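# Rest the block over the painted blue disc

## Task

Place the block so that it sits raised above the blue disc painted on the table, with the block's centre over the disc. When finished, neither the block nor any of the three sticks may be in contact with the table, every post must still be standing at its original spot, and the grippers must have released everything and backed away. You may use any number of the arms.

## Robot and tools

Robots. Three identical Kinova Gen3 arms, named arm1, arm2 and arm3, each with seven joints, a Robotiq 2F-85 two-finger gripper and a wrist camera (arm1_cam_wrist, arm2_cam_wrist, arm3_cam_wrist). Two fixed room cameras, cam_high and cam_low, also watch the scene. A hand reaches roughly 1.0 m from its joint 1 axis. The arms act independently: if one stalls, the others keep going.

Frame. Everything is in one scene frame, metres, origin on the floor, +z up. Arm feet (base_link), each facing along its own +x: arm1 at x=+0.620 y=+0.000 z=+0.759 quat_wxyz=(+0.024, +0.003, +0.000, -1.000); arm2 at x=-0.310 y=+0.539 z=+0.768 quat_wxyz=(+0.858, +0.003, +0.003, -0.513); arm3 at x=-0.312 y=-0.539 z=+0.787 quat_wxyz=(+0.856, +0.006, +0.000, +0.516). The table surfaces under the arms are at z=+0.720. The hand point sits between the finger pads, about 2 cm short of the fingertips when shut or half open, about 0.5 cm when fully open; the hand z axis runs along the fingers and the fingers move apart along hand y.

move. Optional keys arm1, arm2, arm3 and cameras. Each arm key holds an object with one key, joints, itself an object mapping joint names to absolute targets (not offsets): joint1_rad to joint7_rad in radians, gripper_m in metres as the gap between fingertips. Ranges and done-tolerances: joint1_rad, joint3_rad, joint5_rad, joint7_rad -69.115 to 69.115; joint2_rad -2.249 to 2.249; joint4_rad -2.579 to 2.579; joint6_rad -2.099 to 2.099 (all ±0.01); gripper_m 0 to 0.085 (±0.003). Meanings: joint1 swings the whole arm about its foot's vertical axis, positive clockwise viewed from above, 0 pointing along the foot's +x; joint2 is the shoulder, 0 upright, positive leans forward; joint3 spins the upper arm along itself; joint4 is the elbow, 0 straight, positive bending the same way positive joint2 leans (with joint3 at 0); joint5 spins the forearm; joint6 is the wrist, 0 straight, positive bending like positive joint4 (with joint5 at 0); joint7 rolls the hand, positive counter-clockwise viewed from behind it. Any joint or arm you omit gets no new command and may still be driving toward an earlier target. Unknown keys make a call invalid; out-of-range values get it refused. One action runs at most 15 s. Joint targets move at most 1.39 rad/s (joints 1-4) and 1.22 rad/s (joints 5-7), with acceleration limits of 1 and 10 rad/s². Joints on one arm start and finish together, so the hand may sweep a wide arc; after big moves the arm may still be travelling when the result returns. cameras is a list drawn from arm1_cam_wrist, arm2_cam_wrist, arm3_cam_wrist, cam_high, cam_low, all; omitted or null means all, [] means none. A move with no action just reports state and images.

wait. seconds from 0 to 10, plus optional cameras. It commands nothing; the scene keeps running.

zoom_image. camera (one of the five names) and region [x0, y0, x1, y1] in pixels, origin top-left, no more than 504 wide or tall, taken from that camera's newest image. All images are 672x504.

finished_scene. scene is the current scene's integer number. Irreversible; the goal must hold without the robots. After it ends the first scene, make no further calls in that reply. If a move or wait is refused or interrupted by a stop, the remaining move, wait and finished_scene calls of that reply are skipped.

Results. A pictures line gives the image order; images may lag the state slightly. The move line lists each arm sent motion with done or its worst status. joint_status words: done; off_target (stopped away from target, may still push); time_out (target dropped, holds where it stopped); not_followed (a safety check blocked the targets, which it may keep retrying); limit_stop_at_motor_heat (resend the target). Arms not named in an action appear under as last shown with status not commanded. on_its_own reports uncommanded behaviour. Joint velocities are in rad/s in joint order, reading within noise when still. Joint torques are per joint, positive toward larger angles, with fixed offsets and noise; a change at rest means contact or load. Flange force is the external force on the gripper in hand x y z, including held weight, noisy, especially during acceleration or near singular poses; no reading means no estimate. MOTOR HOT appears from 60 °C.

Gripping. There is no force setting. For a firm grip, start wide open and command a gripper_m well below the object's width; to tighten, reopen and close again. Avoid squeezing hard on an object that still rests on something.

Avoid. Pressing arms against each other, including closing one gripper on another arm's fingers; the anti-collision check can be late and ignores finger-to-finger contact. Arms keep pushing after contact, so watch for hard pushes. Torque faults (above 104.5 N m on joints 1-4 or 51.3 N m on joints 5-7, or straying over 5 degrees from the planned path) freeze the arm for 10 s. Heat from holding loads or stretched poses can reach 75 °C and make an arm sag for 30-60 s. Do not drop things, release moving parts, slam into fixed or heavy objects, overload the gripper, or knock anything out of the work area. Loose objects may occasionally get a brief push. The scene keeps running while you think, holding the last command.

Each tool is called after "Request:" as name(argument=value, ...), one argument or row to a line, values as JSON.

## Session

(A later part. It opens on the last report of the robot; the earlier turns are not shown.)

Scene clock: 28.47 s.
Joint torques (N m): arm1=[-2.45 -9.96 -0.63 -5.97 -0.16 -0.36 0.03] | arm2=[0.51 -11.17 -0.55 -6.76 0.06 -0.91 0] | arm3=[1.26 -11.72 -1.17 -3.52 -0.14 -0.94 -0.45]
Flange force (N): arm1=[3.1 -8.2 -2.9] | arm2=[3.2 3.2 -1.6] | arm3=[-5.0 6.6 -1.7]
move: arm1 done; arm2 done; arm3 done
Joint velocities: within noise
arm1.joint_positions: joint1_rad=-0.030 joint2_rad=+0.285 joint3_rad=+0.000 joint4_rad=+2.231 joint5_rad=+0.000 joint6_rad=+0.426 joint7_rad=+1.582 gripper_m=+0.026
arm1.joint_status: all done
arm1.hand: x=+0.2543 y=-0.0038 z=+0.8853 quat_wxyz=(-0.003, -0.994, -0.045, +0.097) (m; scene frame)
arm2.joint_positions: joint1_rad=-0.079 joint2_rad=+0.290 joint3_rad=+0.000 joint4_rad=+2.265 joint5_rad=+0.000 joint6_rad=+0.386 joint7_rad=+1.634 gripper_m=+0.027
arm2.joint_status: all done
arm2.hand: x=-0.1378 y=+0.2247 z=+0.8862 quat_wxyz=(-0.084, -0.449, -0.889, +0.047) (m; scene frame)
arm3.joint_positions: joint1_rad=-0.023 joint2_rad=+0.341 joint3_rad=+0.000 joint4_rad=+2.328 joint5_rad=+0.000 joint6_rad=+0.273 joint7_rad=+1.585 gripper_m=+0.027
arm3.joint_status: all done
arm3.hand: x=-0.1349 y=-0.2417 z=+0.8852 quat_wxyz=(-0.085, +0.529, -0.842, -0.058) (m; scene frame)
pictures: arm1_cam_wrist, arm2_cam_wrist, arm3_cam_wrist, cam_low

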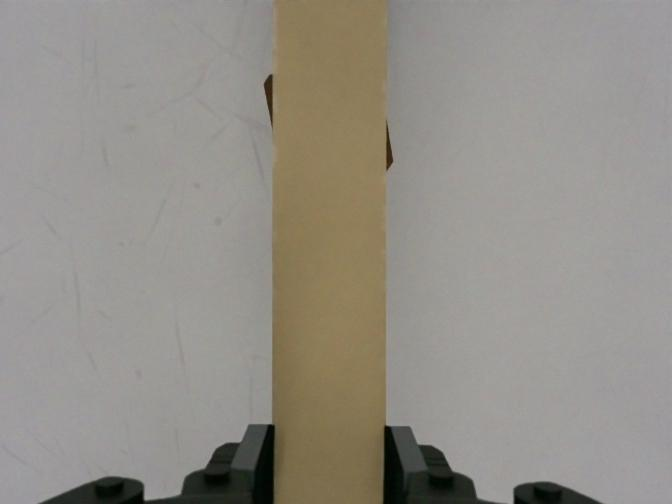

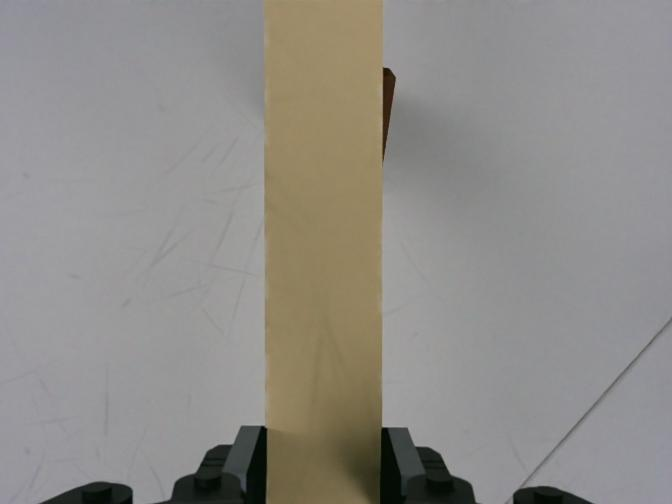

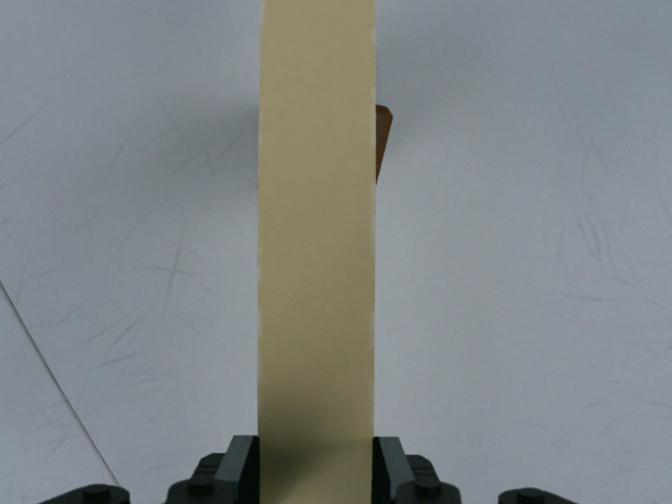

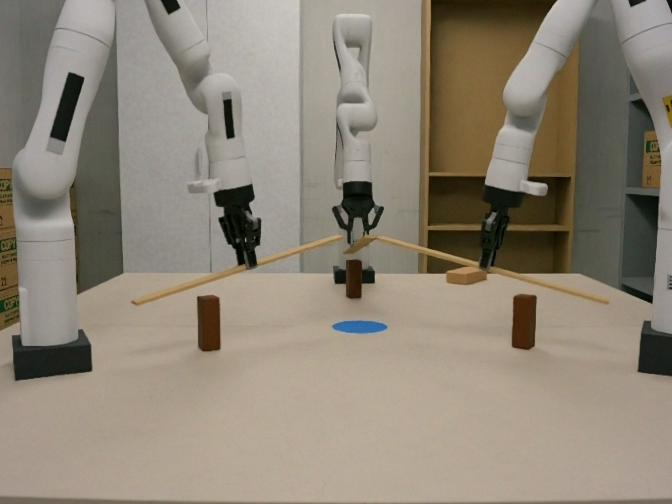

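Request:
move(
  arm1={"joints":{"joint1_rad":-0.0328,"joint2_rad":0.4571,"joint4_rad":1.8203,"joint6_rad":0.6642,"joint7_rad":1.5789}},
  cameras=["arm1_cam_wrist"],
)

Request:
move(
  arm2={"joints":{"joint1_rad":-0.0979,"joint2_rad":0.4544,"joint4_rad":1.8579,"joint6_rad":0.6293,"joint7_rad":1.6070}},
  cameras=["arm2_cam_wrist","cam_low"],
)

Request:
zoom_image(
  camera="cam_low",
  region=[200, 180, 540, 360],
)

Scene clock: 30.50 s.
Joint torques (N m): arm1=[-2.44 -14.91 -0.58 -7.6 -0.15 -0.36 0.01] | arm2=[0.49 -11.12 -0.59 -6.77 0.05 -0.92 -0.01] | arm3=[1.26 -11.71 -1.15 -3.52 -0.13 -0.95 -0.41]
Flange force (N): arm1=[3.5 -5.6 -1.6] | arm2=[3.3 3.2 -1.8] | arm3=[-5.1 6.7 -1.7]
move: arm1 done
Joint velocities: within noise
arm1.joint_positions: joint1_rad=-0.033 joint2_rad=+0.457 joint3_rad=+0.000 joint4_rad=+1.820 joint5_rad=+0.000 joint6_rad=+0.664 joint7_rad=+1.579 gripper_m=+0.026
arm1.joint_status: all done
arm1.hand: x=+0.1322 y=-0.0147 z=+0.9092 quat_wxyz=(-0.004, -0.994, -0.045, +0.097) (m; scene frame)
arm2, arm3: as last shown
pictures: arm1_cam_wrist

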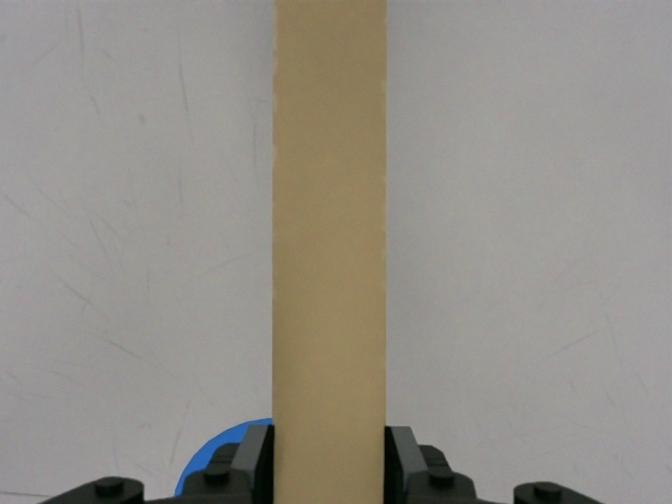

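Scene clock: 32.07 s.
Joint torques (N m): arm1=[-2.49 -14.79 -0.61 -7.6 -0.13 -0.37 0.02] | arm2=[0.5 -16.19 -0.51 -8.42 0.06 -0.91 0] | arm3=[1.26 -11.74 -1.16 -3.52 -0.13 -0.94 -0.42]
Flange force (N): arm1=[3.6 -5.7 -1.8] | arm2=[3.5 2.0 -0.7] | arm3=[-5.1 6.7 -1.6]
move: arm2 done
Joint velocities: within noise
arm1, arm3: as last shown
arm2.joint_positions: joint1_rad=-0.098 joint2_rad=+0.454 joint3_rad=+0.000 joint4_rad=+1.858 joint5_rad=+0.000 joint6_rad=+0.629 joint7_rad=+1.607 gripper_m=+0.027
arm2.joint_status: all done
arm2.hand: x=-0.0639 y=+0.1264 z=+0.9097 quat_wxyz=(-0.085, -0.452, -0.887, +0.045) (m; scene frame)
pictures: arm2_cam_wrist, cam_low

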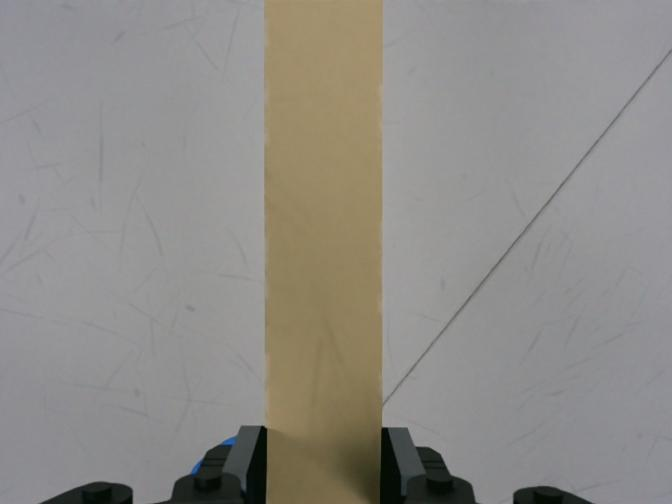

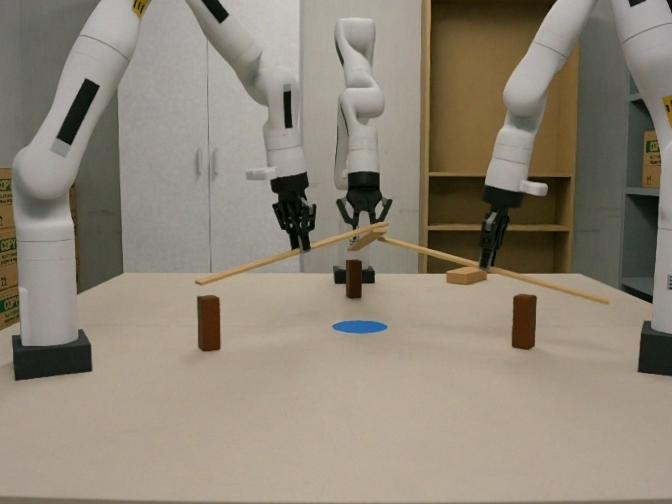

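Scaled by 1.482 from the camera's 672x504 image, which has a finer 960x720 frame.

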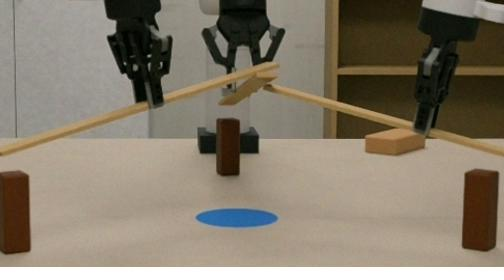

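Request:
move(
  arm3={"joints":{"joint1_rad":-0.0298,"joint2_rad":0.4797,"joint4_rad":1.9214,"joint6_rad":0.5405,"joint7_rad":1.5699}},
  cameras=["arm3_cam_wrist","cam_low","cam_high"],
)

Request:
zoom_image(
  camera="cam_low",
  region=[280, 190, 440, 290],
)

Request:
zoom_image(
  camera="cam_high",
  region=[260, 160, 430, 320],
)

Scene clock: 33.83 s.
Joint torques (N m): arm1=[-2.5 -14.59 -0.58 -7.55 -0.15 -0.35 0.02] | arm2=[0.93 -16.75 -0.04 -8.77 0.12 -1.07 -0.11] | arm3=[1.59 -16.36 -0.76 -5.78 -0.09 -1.08 -0.5]
Flange force (N): arm1=[3.8 -5.7 -2.2] | arm2=[3.6 2.6 0.2] | arm3=[-4.8 4.1 -1.4]
move: arm3 done
Joint velocities: within noise
arm1, arm2: as last shown
arm3.joint_positions: joint1_rad=-0.030 joint2_rad=+0.480 joint3_rad=+0.000 joint4_rad=+1.921 joint5_rad=+0.000 joint6_rad=+0.540 joint7_rad=+1.570 gripper_m=+0.027
arm3.joint_status: all done
arm3.hand: x=-0.0828 y=-0.1309 z=+0.9106 quat_wxyz=(-0.085, +0.525, -0.844, -0.059) (m; scene frame)
pictures: arm3_cam_wrist, cam_high, cam_low

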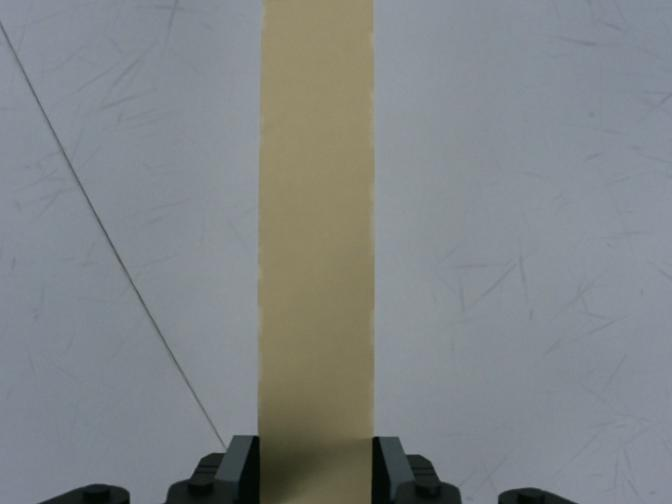

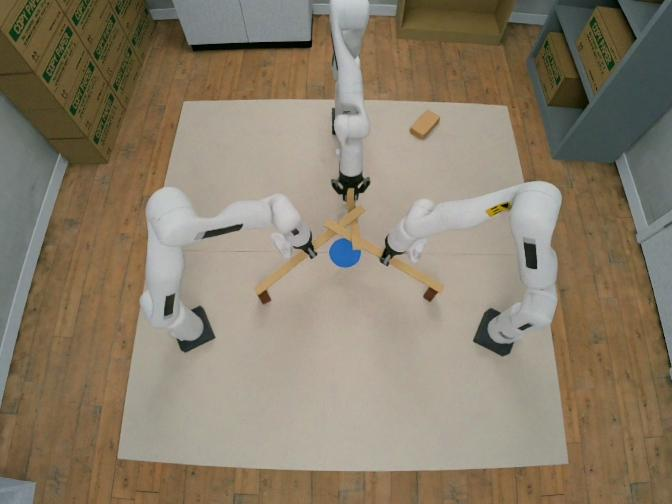

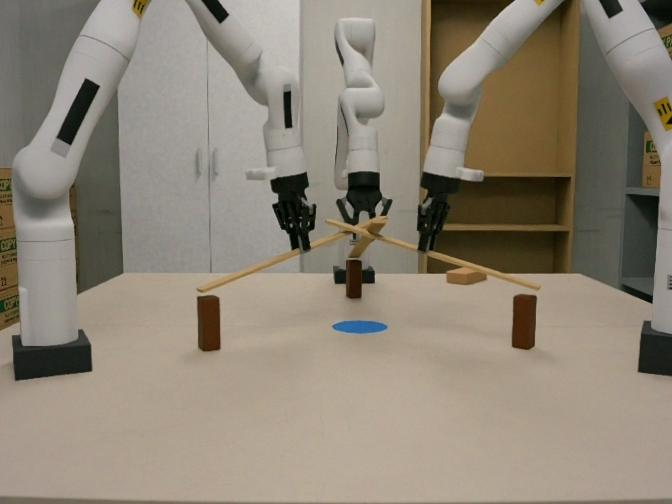

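Scaled by 3.150 from the camera's 672x504 image, which has a finer 960x720 frame.

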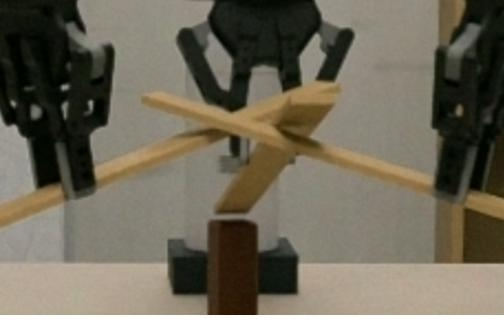

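Scaled by 2.965 from the camera's 672x504 image, which has a finer 960x720 frame.

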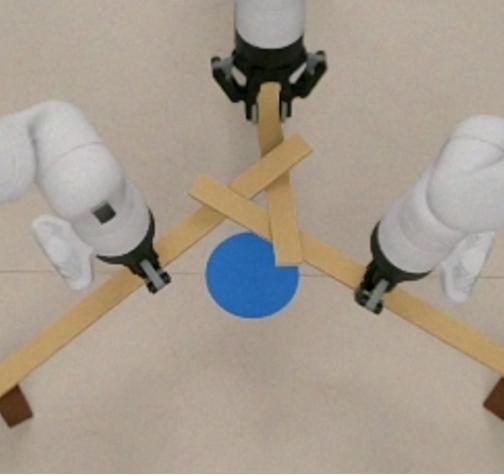

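Request:
move(
  arm1={"joints":{"joint2_rad":0.5516,"joint4_rad":1.7670,"joint6_rad":0.7030}},
  arm2={"joints":{"joint2_rad":0.5500,"joint4_rad":1.8041,"joint6_rad":0.6675}},
  arm3={"joints":{"joint2_rad":0.5775,"joint4_rad":1.8630,"joint6_rad":0.5811}},
  cameras=["cam_low","cam_high"],
)

Request:
zoom_image(
  camera="cam_low",
  region=[190, 200, 540, 360],
)

Request:
zoom_image(
  camera="cam_high",
  region=[230, 160, 460, 320],
)

Scene clock: 35.00 s.
Joint torques (N m): arm1=[-1.63 4.01 0.26 -2.89 0.33 -3.44 -0.04] | arm2=[0.71 -15.66 -0.11 -12.61 0.51 -4.48 0.24] | arm3=[1.97 -25.39 0.02 -14.9 0.15 -5.42 -0.55]
Flange force (N): arm1=[13.1 -2.8 -49.9] | arm2=[15.0 3.8 -10.7] | arm3=[8.4 4.8 7.6]
move: arm1 done; arm2 done; arm3 done
Joint velocities: within noise
arm1.joint_positions: joint1_rad=-0.033 joint2_rad=+0.552 joint3_rad=+0.000 joint4_rad=+1.767 joint5_rad=+0.000 joint6_rad=+0.703 joint7_rad=+1.579 gripper_m=+0.026
arm1.joint_status: all done
arm1.hand: x=+0.1307 y=-0.0149 z=+0.8763 quat_wxyz=(-0.002, -0.997, -0.045, +0.057) (m; scene frame)
arm2.joint_positions: joint1_rad=-0.098 joint2_rad=+0.550 joint3_rad=+0.000 joint4_rad=+1.804 joint5_rad=+0.000 joint6_rad=+0.668 joint7_rad=+1.607 gripper_m=+0.027
arm2.joint_status: all done
arm2.hand: x=-0.0631 y=+0.1254 z=+0.8769 quat_wxyz=(-0.050, -0.454, -0.889, +0.026) (m; scene frame)
arm3.joint_positions: joint1_rad=-0.030 joint2_rad=+0.577 joint3_rad=+0.000 joint4_rad=+1.863 joint5_rad=+0.000 joint6_rad=+0.581 joint7_rad=+1.570 gripper_m=+0.027
arm3.joint_status: all done
arm3.hand: x=-0.0824 y=-0.1291 z=+0.8778 quat_wxyz=(-0.051, +0.527, -0.847, -0.038) (m; scene frame)
pictures: cam_high, cam_low

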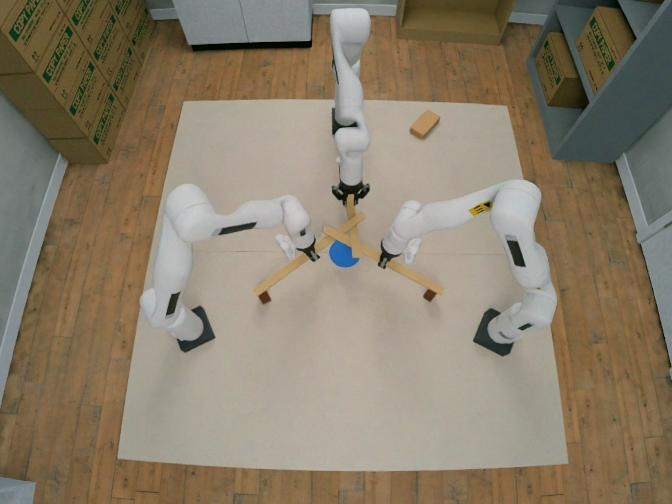

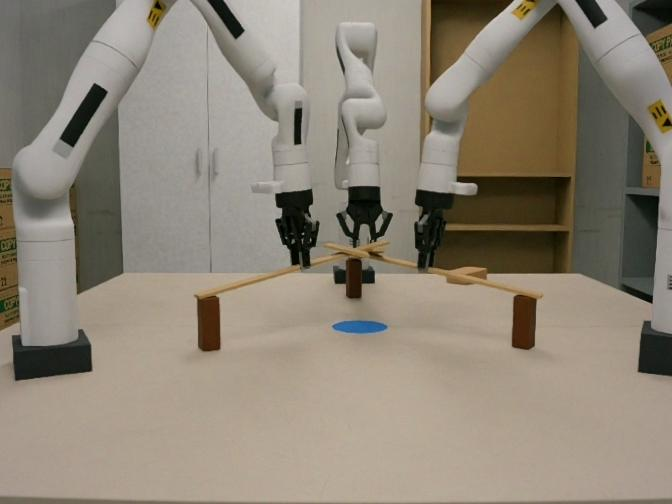

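Scaled by 1.440 from the camera's 672x504 image, which has a finer 960x720 frame.

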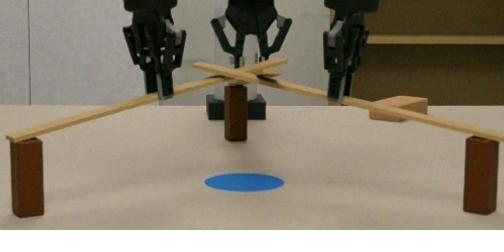

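Scaled by 2.191 from the camera's 672x504 image, which has a finer 960x720 frame.

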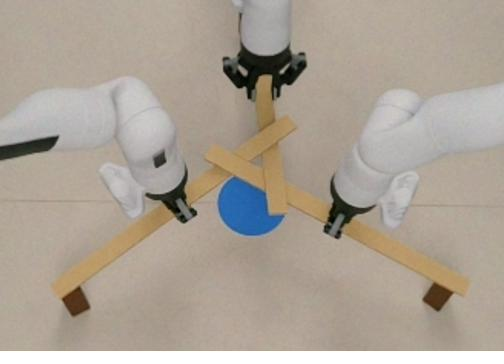

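Request:
move(
  arm1={"joints":{"joint2_rad":0.5465,"joint4_rad":1.7640,"joint6_rad":0.7114}},
  cameras=[],
)

Scene clock: 35.63 s.
Joint torques (N m): arm1=[-1.95 -20.76 0.22 -11.96 0.1 -1.92 -0.15] | arm2=[3.18 -4.84 2.35 -7.85 1.23 -4.08 0.02] | arm3=[0.14 -14.82 -2.24 -9.82 -0.61 -4.69 -0.5]
Flange force (N): arm1=[9.7 -4.3 6.1] | arm2=[15.2 8.6 -33.5] | arm3=[6.6 1.2 -14.8]
move: arm1 done
Joint velocities: within noise
arm1.joint_positions: joint1_rad=-0.033 joint2_rad=+0.547 joint3_rad=+0.000 joint4_rad=+1.764 joint5_rad=+0.000 joint6_rad=+0.711 joint7_rad=+1.579 gripper_m=+0.026
arm1.joint_status: all done
arm1.hand: x=+0.1310 y=-0.0148 z=+0.8792 quat_wxyz=(-0.002, -0.997, -0.045, +0.057) (m; scene frame)
arm2, arm3: as last shown
arm2.hand: x=-0.0630 y=+0.1254 z=+0.8770 quat_wxyz=(-0.050, -0.454, -0.889, +0.026) (m; scene frame)
arm3.hand: x=-0.0822 y=-0.1291 z=+0.8779 quat_wxyz=(-0.051, +0.527, -0.847, -0.038) (m; scene frame)
pictures: none
No camera images: "cameras" was empty.

Request:
move(
  arm1={"joints":{"joint2_rad":0.5684,"joint4_rad":1.7238,"joint6_rad":0.7646}},
  arm2={"joints":{"joint2_rad":0.5678,"joint4_rad":1.7624,"joint6_rad":0.7265}},
  arm3={"joints":{"joint2_rad":0.5954,"joint4_rad":1.8229,"joint6_rad":0.6383}},
  cameras=["cam_low"],
)

Request:
zoom_image(
  camera="cam_low",
  region=[190, 200, 540, 360],
)

Scene clock: 36.50 s.
Joint torques (N m): arm1=[-2.05 -9.47 0.12 -9.47 0.21 -3.8 -0.02] | arm2=[1.54 -16.29 0.79 -12.5 0.64 -4.1 -0.01] | arm3=[2.24 -15.07 0.04 -11.87 0.15 -6.1 -0.62]
Flange force (N): arm1=[16.1 -3.5 -21.1] | arm2=[15.2 4.8 -8.8] | arm3=[11.3 5.3 -17.1]
move: arm1 done; arm2 done; arm3 done
Joint velocities: within noise
arm1.joint_positions: joint1_rad=-0.033 joint2_rad=+0.568 joint3_rad=+0.000 joint4_rad=+1.724 joint5_rad=+0.000 joint6_rad=+0.765 joint7_rad=+1.579 gripper_m=+0.026
arm1.joint_status: all done
arm1.hand: x=+0.1301 y=-0.0149 z=+0.8776 quat_wxyz=(-0.002, -0.998, -0.045, +0.040) (m; scene frame)
arm2.joint_positions: joint1_rad=-0.098 joint2_rad=+0.568 joint3_rad=+0.000 joint4_rad=+1.762 joint5_rad=+0.000 joint6_rad=+0.726 joint7_rad=+1.607 gripper_m=+0.027
arm2.joint_status: all done
arm2.hand: x=-0.0628 y=+0.1247 z=+0.8771 quat_wxyz=(-0.034, -0.454, -0.890, +0.017) (m; scene frame)
arm3.joint_positions: joint1_rad=-0.030 joint2_rad=+0.595 joint3_rad=+0.000 joint4_rad=+1.823 joint5_rad=+0.000 joint6_rad=+0.638 joint7_rad=+1.570 gripper_m=+0.027
arm3.joint_status: all done
arm3.hand: x=-0.0821 y=-0.1284 z=+0.8771 quat_wxyz=(-0.036, +0.528, -0.848, -0.029) (m; scene frame)
pictures: cam_low

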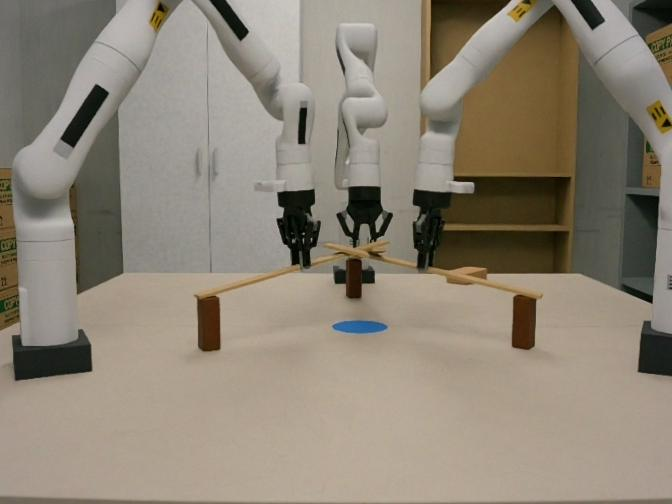

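Scaled by 1.440 from the camera's 672x504 image, which has a finer 960x720 frame.

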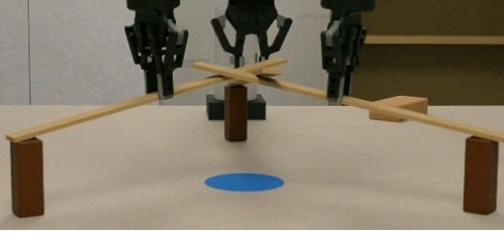

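Request:
move(
  arm1={"joints":{"joint2_rad":0.5663,"joint4_rad":1.7226,"joint6_rad":0.7679}},
  arm2={"joints":{"joint2_rad":0.5668,"joint4_rad":1.7618,"joint6_rad":0.7281}},
  arm3={"joints":{"joint2_rad":0.5936,"joint4_rad":1.8218,"joint6_rad":0.6412}},
  cameras=[],
)

Scene clock: 37.23 s.
Joint torques (N m): arm1=[-1.99 -13.08 0.1 -9.19 0.12 -2.35 -0.07] | arm2=[2.68 -14.39 1.96 -11.73 1.12 -4.13 -0.07] | arm3=[1.17 -16.43 -1.07 -11.16 -0.3 -5.2 -0.6]
Flange force (N): arm1=[11.9 -3.7 -11.3] | arm2=[15.3 7.1 -12.9] | arm3=[8.7 2.9 -12.5]
move: arm1 done; arm2 done; arm3 done
Joint velocities: within noise
arm1.joint_positions: joint1_rad=-0.033 joint2_rad=+0.566 joint3_rad=+0.000 joint4_rad=+1.723 joint5_rad=+0.000 joint6_rad=+0.768 joint7_rad=+1.579 gripper_m=+0.026
arm1.joint_status: all done
arm1.hand: x=+0.1301 y=-0.0149 z=+0.8788 quat_wxyz=(-0.002, -0.998, -0.045, +0.040) (m; scene frame)
arm2.joint_positions: joint1_rad=-0.098 joint2_rad=+0.567 joint3_rad=+0.000 joint4_rad=+1.762 joint5_rad=+0.000 joint6_rad=+0.728 joint7_rad=+1.607 gripper_m=+0.027
arm2.joint_status: all done
arm2.hand: x=-0.0627 y=+0.1247 z=+0.8778 quat_wxyz=(-0.035, -0.454, -0.890, +0.017) (m; scene frame)
arm3.joint_positions: joint1_rad=-0.030 joint2_rad=+0.594 joint3_rad=+0.000 joint4_rad=+1.822 joint5_rad=+0.000 joint6_rad=+0.641 joint7_rad=+1.570 gripper_m=+0.027
arm3.joint_status: all done
arm3.hand: x=-0.0820 y=-0.1284 z=+0.8781 quat_wxyz=(-0.036, +0.528, -0.848, -0.029) (m; scene frame)
pictures: none
No camera images: "cameras" was empty.

Request:
move(
  arm1={"joints":{"joint2_rad":0.5646,"joint4_rad":1.7216,"joint6_rad":0.7707}},
  arm2={"joints":{"joint2_rad":0.5651,"joint4_rad":1.7608,"joint6_rad":0.7309}},
  arm3={"joints":{"joint2_rad":0.5919,"joint4_rad":1.8208,"joint6_rad":0.6440}},
  cameras=["cam_low"],
)

Request:
zoom_image(
  camera="cam_low",
  region=[180, 220, 360, 360],
)

Request:
zoom_image(
  camera="cam_low",
  region=[360, 220, 560, 360],
)

Request:
zoom_image(
  camera="cam_low",
  region=[290, 220, 430, 310],
)

Scene clock: 37.83 s.
Joint torques (N m): arm1=[-2.44 -14.36 -0.45 -8.39 -0.06 -1.38 -0.01] | arm2=[2.92 -14.68 2.14 -10.32 1.08 -3.02 -0.13] | arm3=[0.98 -17.11 -1.32 -10.02 -0.39 -4.19 -0.57]
Flange force (N): arm1=[8.7 -4.7 -7.2] | arm2=[12.0 7.2 -10.5] | arm3=[5.6 2.4 -9.3]
move: arm1 done; arm2 done; arm3 done
Joint velocities: within noise
arm1.joint_positions: joint1_rad=-0.033 joint2_rad=+0.565 joint3_rad=+0.000 joint4_rad=+1.722 joint5_rad=+0.000 joint6_rad=+0.771 joint7_rad=+1.579 gripper_m=+0.026
arm1.joint_status: all done
arm1.hand: x=+0.1302 y=-0.0149 z=+0.8799 quat_wxyz=(-0.002, -0.998, -0.045, +0.040) (m; scene frame)
arm2.joint_positions: joint1_rad=-0.098 joint2_rad=+0.565 joint3_rad=+0.000 joint4_rad=+1.761 joint5_rad=+0.000 joint6_rad=+0.731 joint7_rad=+1.607 gripper_m=+0.027
arm2.joint_status: all done
arm2.hand: x=-0.0627 y=+0.1248 z=+0.8788 quat_wxyz=(-0.034, -0.454, -0.890, +0.017) (m; scene frame)
arm3.joint_positions: joint1_rad=-0.030 joint2_rad=+0.592 joint3_rad=+0.000 joint4_rad=+1.821 joint5_rad=+0.000 joint6_rad=+0.644 joint7_rad=+1.570 gripper_m=+0.027
arm3.joint_status: all done
arm3.hand: x=-0.0820 y=-0.1284 z=+0.8791 quat_wxyz=(-0.036, +0.528, -0.848, -0.029) (m; scene frame)
pictures: cam_low

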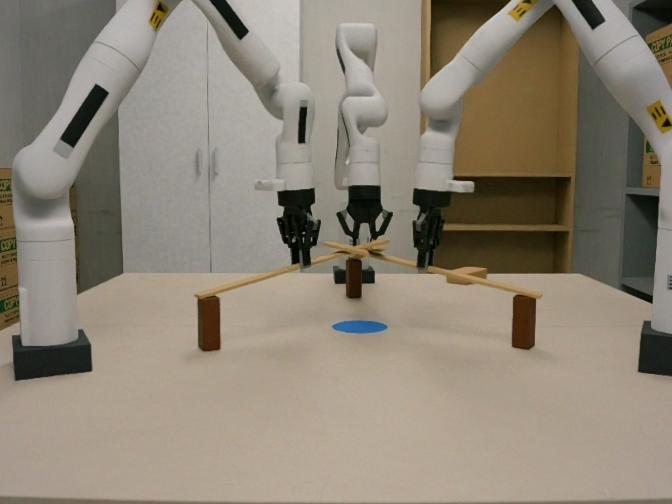

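Scaled by 2.800 from the camera's 672x504 image, which has a finer 960x720 frame.

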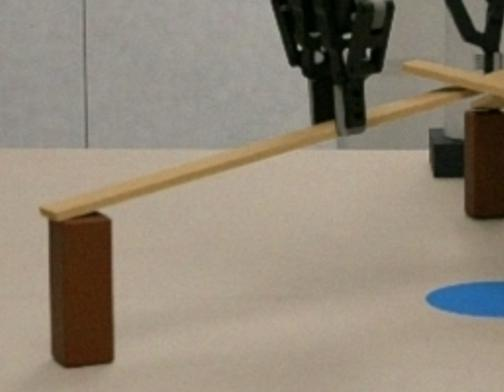

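Scaled by 2.520 from the camera's 672x504 image, which has a finer 960x720 frame.

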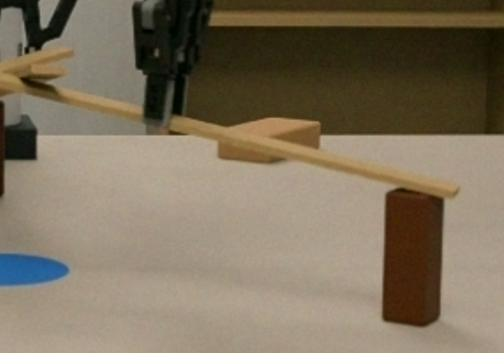

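Scaled by 3.600 from the camera's 672x504 image, which has a finer 960x720 frame.

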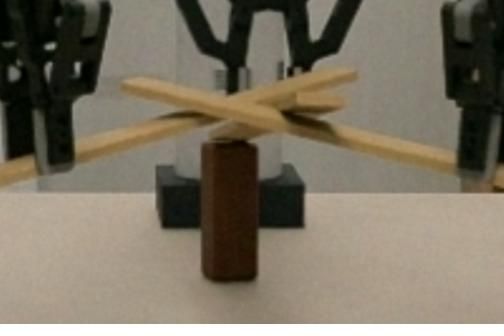

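Request:
move(
  arm1={"joints":{"joint2_rad":0.5638,"joint4_rad":1.7211,"joint6_rad":0.7720}},
  arm2={"joints":{"joint2_rad":0.5640,"joint4_rad":1.7602,"joint6_rad":0.7327}},
  arm3={"joints":{"joint2_rad":0.5909,"joint4_rad":1.8202,"joint6_rad":0.6457}},
  cameras=[],
)

Scene clock: 38.47 s.
Joint torques (N m): arm1=[-2.49 -13.82 -0.46 -7.8 -0.12 -1.18 -0.01] | arm2=[2.68 -15.98 1.88 -10.02 0.96 -2.41 -0.11] | arm3=[1.5 -17.53 -0.78 -9.38 -0.23 -3.62 -0.61]
Flange force (N): arm1=[7.9 -4.9 -8.1] | arm2=[9.9 6.5 -6.8] | arm3=[3.9 3.3 -7.4]
move: arm1 done; arm2 done; arm3 done
Joint velocities: within noise
arm1.joint_positions: joint1_rad=-0.033 joint2_rad=+0.564 joint3_rad=+0.000 joint4_rad=+1.721 joint5_rad=+0.000 joint6_rad=+0.772 joint7_rad=+1.579 gripper_m=+0.026
arm1.joint_status: all done
arm1.hand: x=+0.1302 y=-0.0149 z=+0.8804 quat_wxyz=(-0.002, -0.998, -0.045, +0.040) (m; scene frame)
arm2.joint_positions: joint1_rad=-0.098 joint2_rad=+0.564 joint3_rad=+0.000 joint4_rad=+1.760 joint5_rad=+0.000 joint6_rad=+0.733 joint7_rad=+1.607 gripper_m=+0.027
arm2.joint_status: all done
arm2.hand: x=-0.0627 y=+0.1248 z=+0.8794 quat_wxyz=(-0.034, -0.454, -0.890, +0.017) (m; scene frame)
arm3.joint_positions: joint1_rad=-0.030 joint2_rad=+0.591 joint3_rad=+0.000 joint4_rad=+1.820 joint5_rad=+0.000 joint6_rad=+0.646 joint7_rad=+1.570 gripper_m=+0.027
arm3.joint_status: all done
arm3.hand: x=-0.0820 y=-0.1284 z=+0.8796 quat_wxyz=(-0.036, +0.528, -0.848, -0.029) (m; scene frame)
pictures: none
No camera images: "cameras" was empty.

Good: ~6 N each. Release arm1.

Request:
move(
  arm1={"joints":{"gripper_m":0.034}},
  cameras=["cam_low","arm1_cam_wrist"],
)

Request:
zoom_image(
  camera="cam_low",
  region=[290, 220, 430, 310],
)

Scene clock: 39.27 s.
Joint torques (N m): arm1=[-2.51 -16.13 -0.54 -7.08 -0.14 0.01 0.01] | arm2=[2.45 -16.13 1.52 -8.12 0.54 -1.02 -0.38] | arm3=[1.17 -16.14 -1.19 -6.29 -0.21 -1.85 -0.45]
Flange force (N): arm1=[3.7 -5.2 -1.7] | arm2=[5.7 5.1 -4.5] | arm3=[-1.3 2.7 -7.4]
move: arm1 done
Joint velocities: within noise
arm1.joint_positions: joint1_rad=-0.033 joint2_rad=+0.564 joint3_rad=+0.000 joint4_rad=+1.721 joint5_rad=+0.000 joint6_rad=+0.772 joint7_rad=+1.579 gripper_m=+0.034
arm1.joint_status: all done
arm1.hand: x=+0.1302 y=-0.0149 z=+0.8803 quat_wxyz=(-0.002, -0.998, -0.045, +0.040) (m; scene frame)
arm2, arm3: as last shown
arm3.hand: x=-0.0819 y=-0.1284 z=+0.8797 quat_wxyz=(-0.036, +0.528, -0.848, -0.029) (m; scene frame)
pictures: arm1_cam_wrist, cam_low

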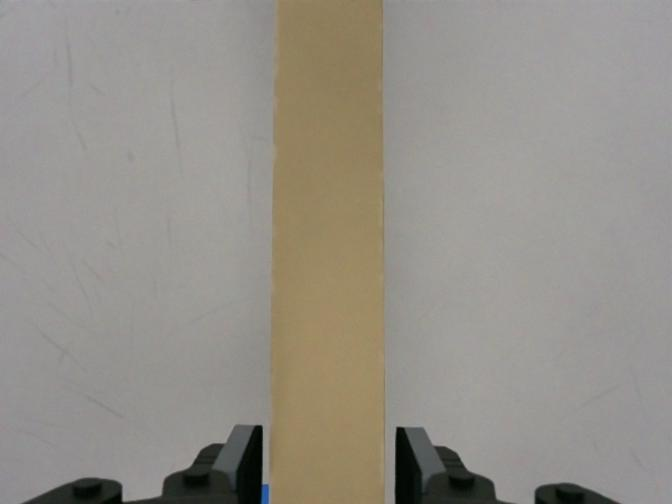

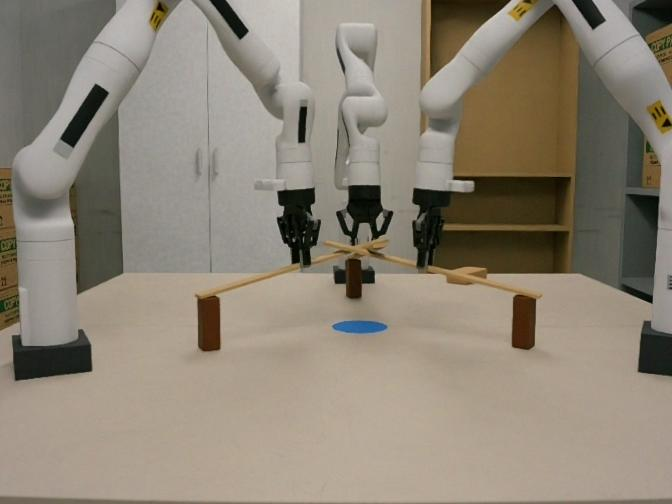

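Scaled by 3.600 from the camera's 672x504 image, which has a finer 960x720 frame.

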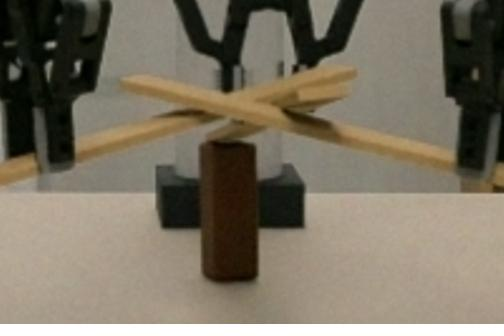

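Request:
move(
  arm3={"joints":{"gripper_m":0.034}},
  cameras=["cam_low","arm3_cam_wrist"],
)

Request:
zoom_image(
  camera="cam_low",
  region=[290, 220, 430, 310],
)

Scene clock: 40.03 s.
Joint torques (N m): arm1=[-2.49 -16.12 -0.54 -7.1 -0.15 0.01 0.05] | arm2=[0.38 -13.47 -0.68 -6.38 -0.22 -0.58 -0.18] | arm3=[1.28 -17.78 -1.07 -4.94 -0.13 -0.57 -0.42]
Flange force (N): arm1=[3.8 -5.0 -1.7] | arm2=[4.7 1.2 -9.4] | arm3=[-5.8 2.7 -1.7]
move: arm3 done
Joint velocities: within noise
arm1, arm2: as last shown
arm1.hand: x=+0.1302 y=-0.0149 z=+0.8804 quat_wxyz=(-0.002, -0.998, -0.045, +0.040) (m; scene frame)
arm2.hand: x=-0.0628 y=+0.1248 z=+0.8794 quat_wxyz=(-0.034, -0.454, -0.890, +0.017) (m; scene frame)
arm3.joint_positions: joint1_rad=-0.030 joint2_rad=+0.591 joint3_rad=+0.000 joint4_rad=+1.820 joint5_rad=+0.000 joint6_rad=+0.646 joint7_rad=+1.570 gripper_m=+0.034
arm3.joint_status: all done
arm3.hand: x=-0.0820 y=-0.1284 z=+0.8796 quat_wxyz=(-0.036, +0.528, -0.848, -0.029) (m; scene frame)
pictures: arm3_cam_wrist, cam_low

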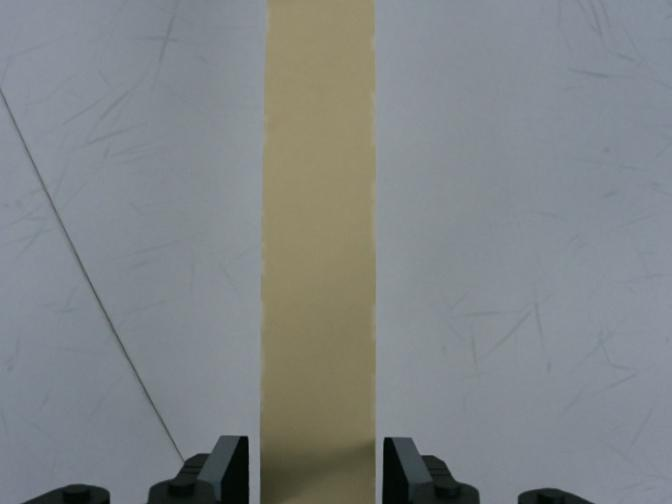

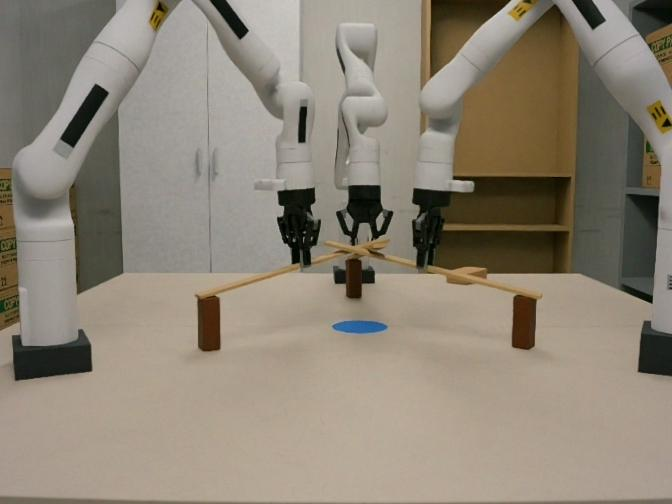

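Scaled by 3.600 from the camera's 672x504 image, which has a finer 960x720 frame.

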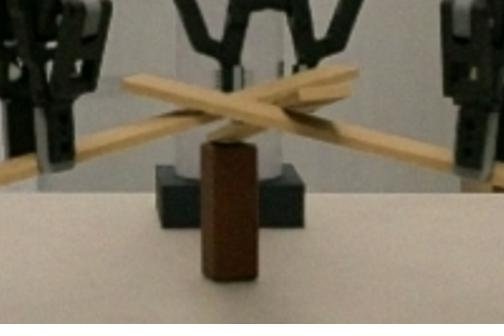

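Request:
move(
  arm2={"joints":{"gripper_m":0.034}},
  cameras=["cam_low","arm2_cam_wrist"],
)

Request:
zoom_image(
  camera="cam_low",
  region=[190, 200, 540, 360],
)

Request:
move(
  arm1={"joints":{"gripper_m":0.045}},
  arm2={"joints":{"gripper_m":0.045}},
  arm3={"joints":{"gripper_m":0.045}},
  cameras=["arm1_cam_wrist","arm2_cam_wrist","arm3_cam_wrist"],
)

Scene clock: 40.83 s.
Joint torques (N m): arm1=[-2.52 -16.07 -0.51 -7.09 -0.15 0.01 0.03] | arm2=[0.55 -17.49 -0.41 -7.87 0.07 -0.55 0.01] | arm3=[1.22 -17.75 -1.11 -4.94 -0.14 -0.55 -0.42]
Flange force (N): arm1=[3.8 -5.1 -1.8] | arm2=[3.6 1.7 -1.0] | arm3=[-5.8 2.6 -1.7]
move: arm2 done
Joint velocities: within noise
arm1, arm3: as last shown
arm2.joint_positions: joint1_rad=-0.098 joint2_rad=+0.564 joint3_rad=+0.000 joint4_rad=+1.760 joint5_rad=+0.000 joint6_rad=+0.733 joint7_rad=+1.607 gripper_m=+0.034
arm2.joint_status: all done
arm2.hand: x=-0.0627 y=+0.1249 z=+0.8794 quat_wxyz=(-0.034, -0.454, -0.890, +0.017) (m; scene frame)
pictures: arm2_cam_wrist, cam_low

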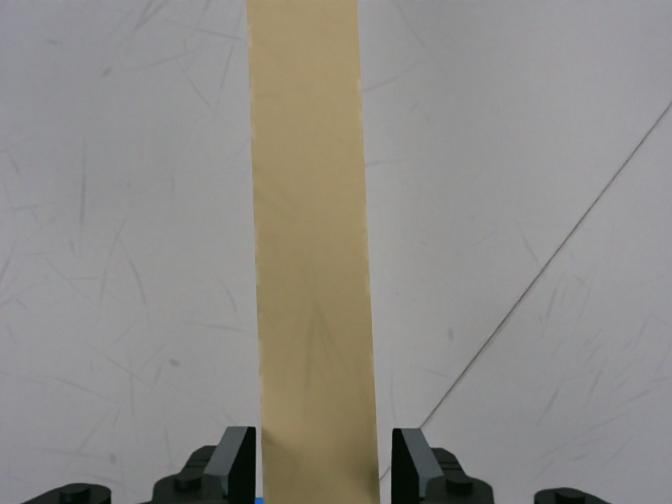

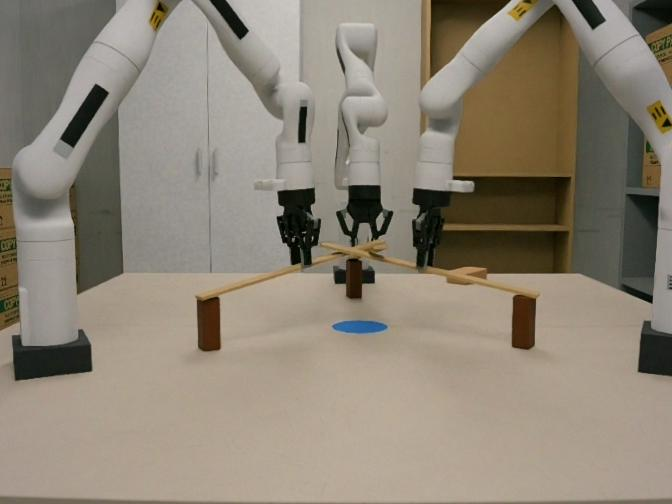

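Scaled by 1.440 from the camera's 672x504 image, which has a finer 960x720 frame.

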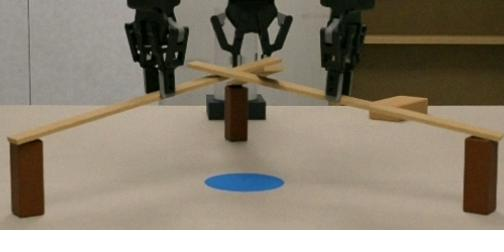

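Scene clock: 41.53 s.
Joint torques (N m): arm1=[-2.47 -16.15 -0.52 -7.07 -0.18 -0.03 0.03] | arm2=[0.47 -17.47 -0.46 -7.83 0.06 -0.56 -0.01] | arm3=[1.24 -17.76 -1.11 -4.93 -0.15 -0.57 -0.41]
Flange force (N): arm1=[3.5 -5.0 -1.8] | arm2=[3.5 1.5 -1.1] | arm3=[-5.9 2.6 -1.8]
move: arm1 done; arm2 done; arm3 done
Joint velocities: within noise
arm1.joint_positions: joint1_rad=-0.033 joint2_rad=+0.564 joint3_rad=+0.000 joint4_rad=+1.721 joint5_rad=+0.000 joint6_rad=+0.772 joint7_rad=+1.579 gripper_m=+0.045
arm1.joint_status: all done
arm1.hand: x=+0.1302 y=-0.0149 z=+0.8804 quat_wxyz=(-0.002, -0.998, -0.045, +0.040) (m; scene frame)
arm2.joint_positions: joint1_rad=-0.098 joint2_rad=+0.564 joint3_rad=+0.000 joint4_rad=+1.760 joint5_rad=+0.000 joint6_rad=+0.733 joint7_rad=+1.607 gripper_m=+0.045
arm2.joint_status: all done
arm2.hand: x=-0.0627 y=+0.1248 z=+0.8794 quat_wxyz=(-0.034, -0.454, -0.890, +0.017) (m; scene frame)
arm3.joint_positions: joint1_rad=-0.030 joint2_rad=+0.591 joint3_rad=+0.000 joint4_rad=+1.820 joint5_rad=+0.000 joint6_rad=+0.646 joint7_rad=+1.570 gripper_m=+0.045
arm3.joint_status: all done
arm3.hand: x=-0.0820 y=-0.1284 z=+0.8796 quat_wxyz=(-0.036, +0.528, -0.848, -0.029) (m; scene frame)
pictures: arm1_cam_wrist, arm2_cam_wrist, arm3_cam_wrist

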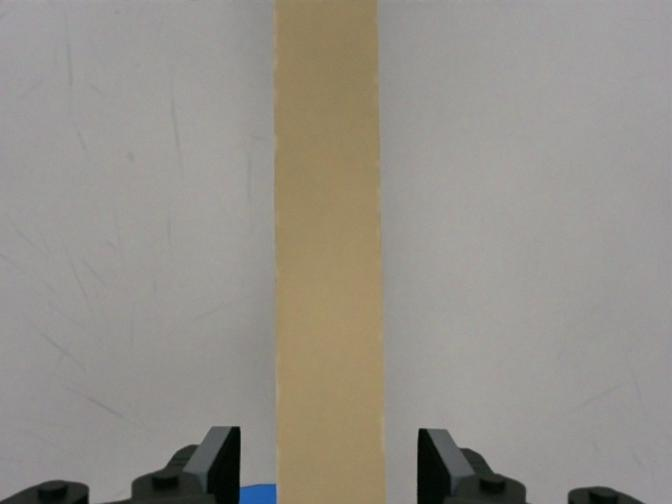

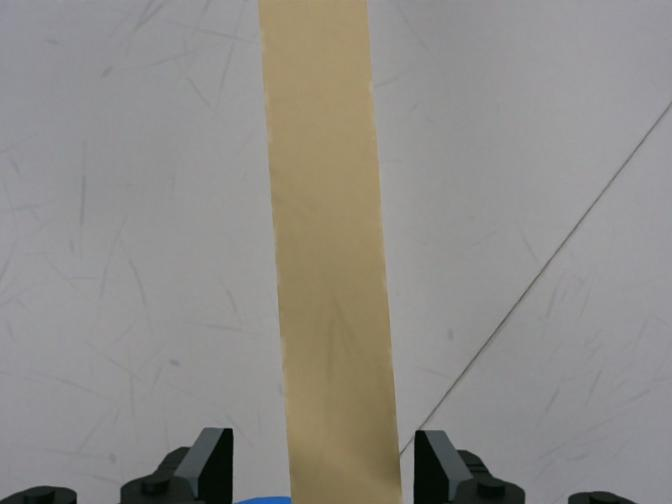

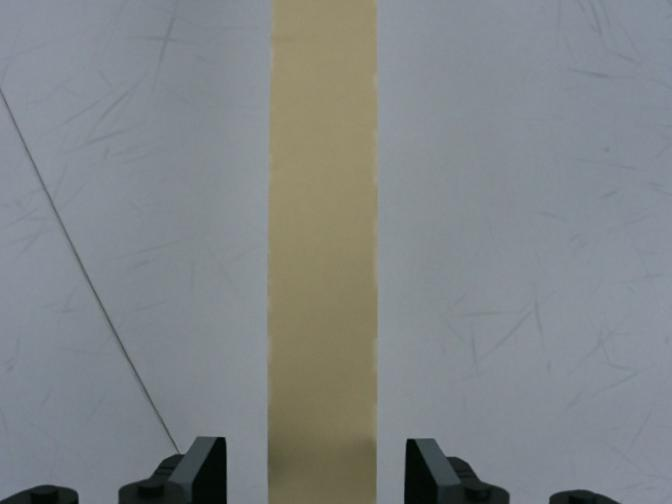

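Request:
wait(
  seconds=1.5,
  cameras=["arm2_cam_wrist","cam_high"],
)

Request:
zoom_image(
  camera="cam_high",
  region=[230, 160, 460, 320],
)

Scene clock: 43.17 s.
Joint torques (N m): arm1=[-2.46 -16.12 -0.56 -7.1 -0.19 0.02 0.02] | arm2=[0.5 -17.44 -0.47 -7.86 0.07 -0.56 0] | arm3=[1.21 -17.78 -1.12 -4.91 -0.12 -0.57 -0.43]
Flange force (N): arm1=[3.8 -5.0 -1.7] | arm2=[3.7 1.6 -1.1] | arm3=[-6.0 2.5 -1.7]
Joint velocities: within noise
arm1.joint_positions: joint1_rad=-0.033 joint2_rad=+0.564 joint3_rad=+0.000 joint4_rad=+1.721 joint5_rad=+0.000 joint6_rad=+0.772 joint7_rad=+1.579 gripper_m=+0.045
arm1.joint_status: all done
arm1.hand: x=+0.1302 y=-0.0149 z=+0.8804 quat_wxyz=(-0.002, -0.998, -0.045, +0.040) (m; scene frame)
arm2.joint_positions: joint1_rad=-0.098 joint2_rad=+0.564 joint3_rad=+0.000 joint4_rad=+1.760 joint5_rad=+0.000 joint6_rad=+0.733 joint7_rad=+1.607 gripper_m=+0.045
arm2.joint_status: all done
arm2.hand: x=-0.0627 y=+0.1248 z=+0.8794 quat_wxyz=(-0.034, -0.454, -0.890, +0.017) (m; scene frame)
arm3.joint_positions: joint1_rad=-0.030 joint2_rad=+0.591 joint3_rad=+0.000 joint4_rad=+1.820 joint5_rad=+0.000 joint6_rad=+0.646 joint7_rad=+1.570 gripper_m=+0.045
arm3.joint_status: all done
arm3.hand: x=-0.0820 y=-0.1284 z=+0.8796 quat_wxyz=(-0.036, +0.528, -0.848, -0.029) (m; scene frame)
wait: 1.50 s; at rest by 0.13 s
pictures: arm2_cam_wrist, cam_high

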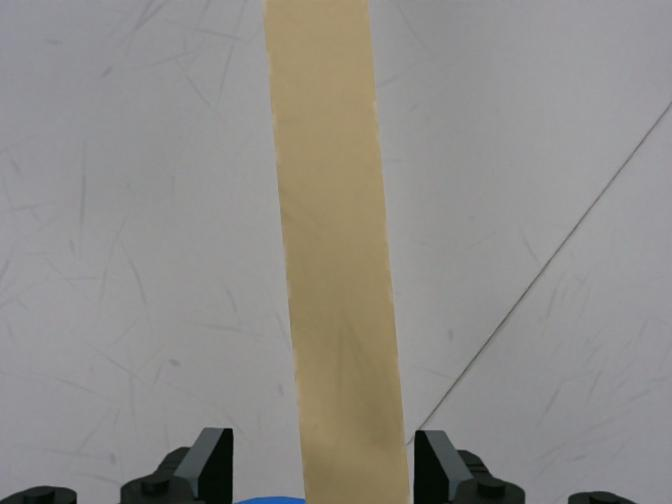

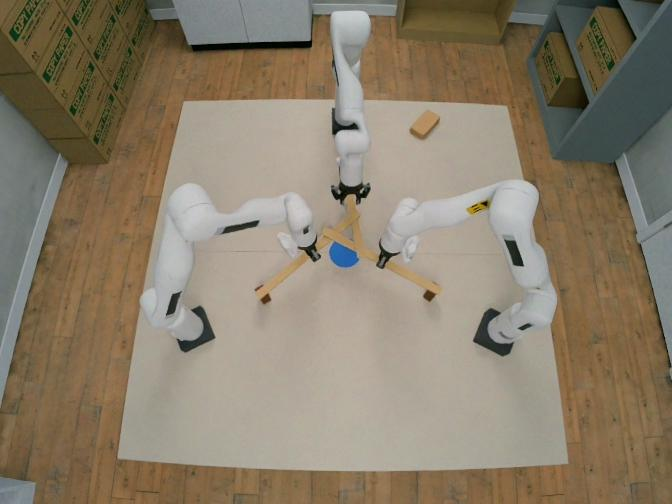

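Scaled by 2.191 from the camera's 672x504 image, which has a finer 960x720 frame.

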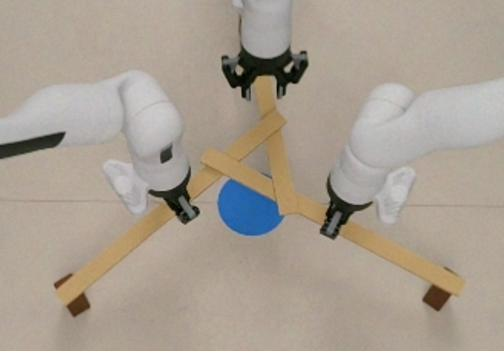

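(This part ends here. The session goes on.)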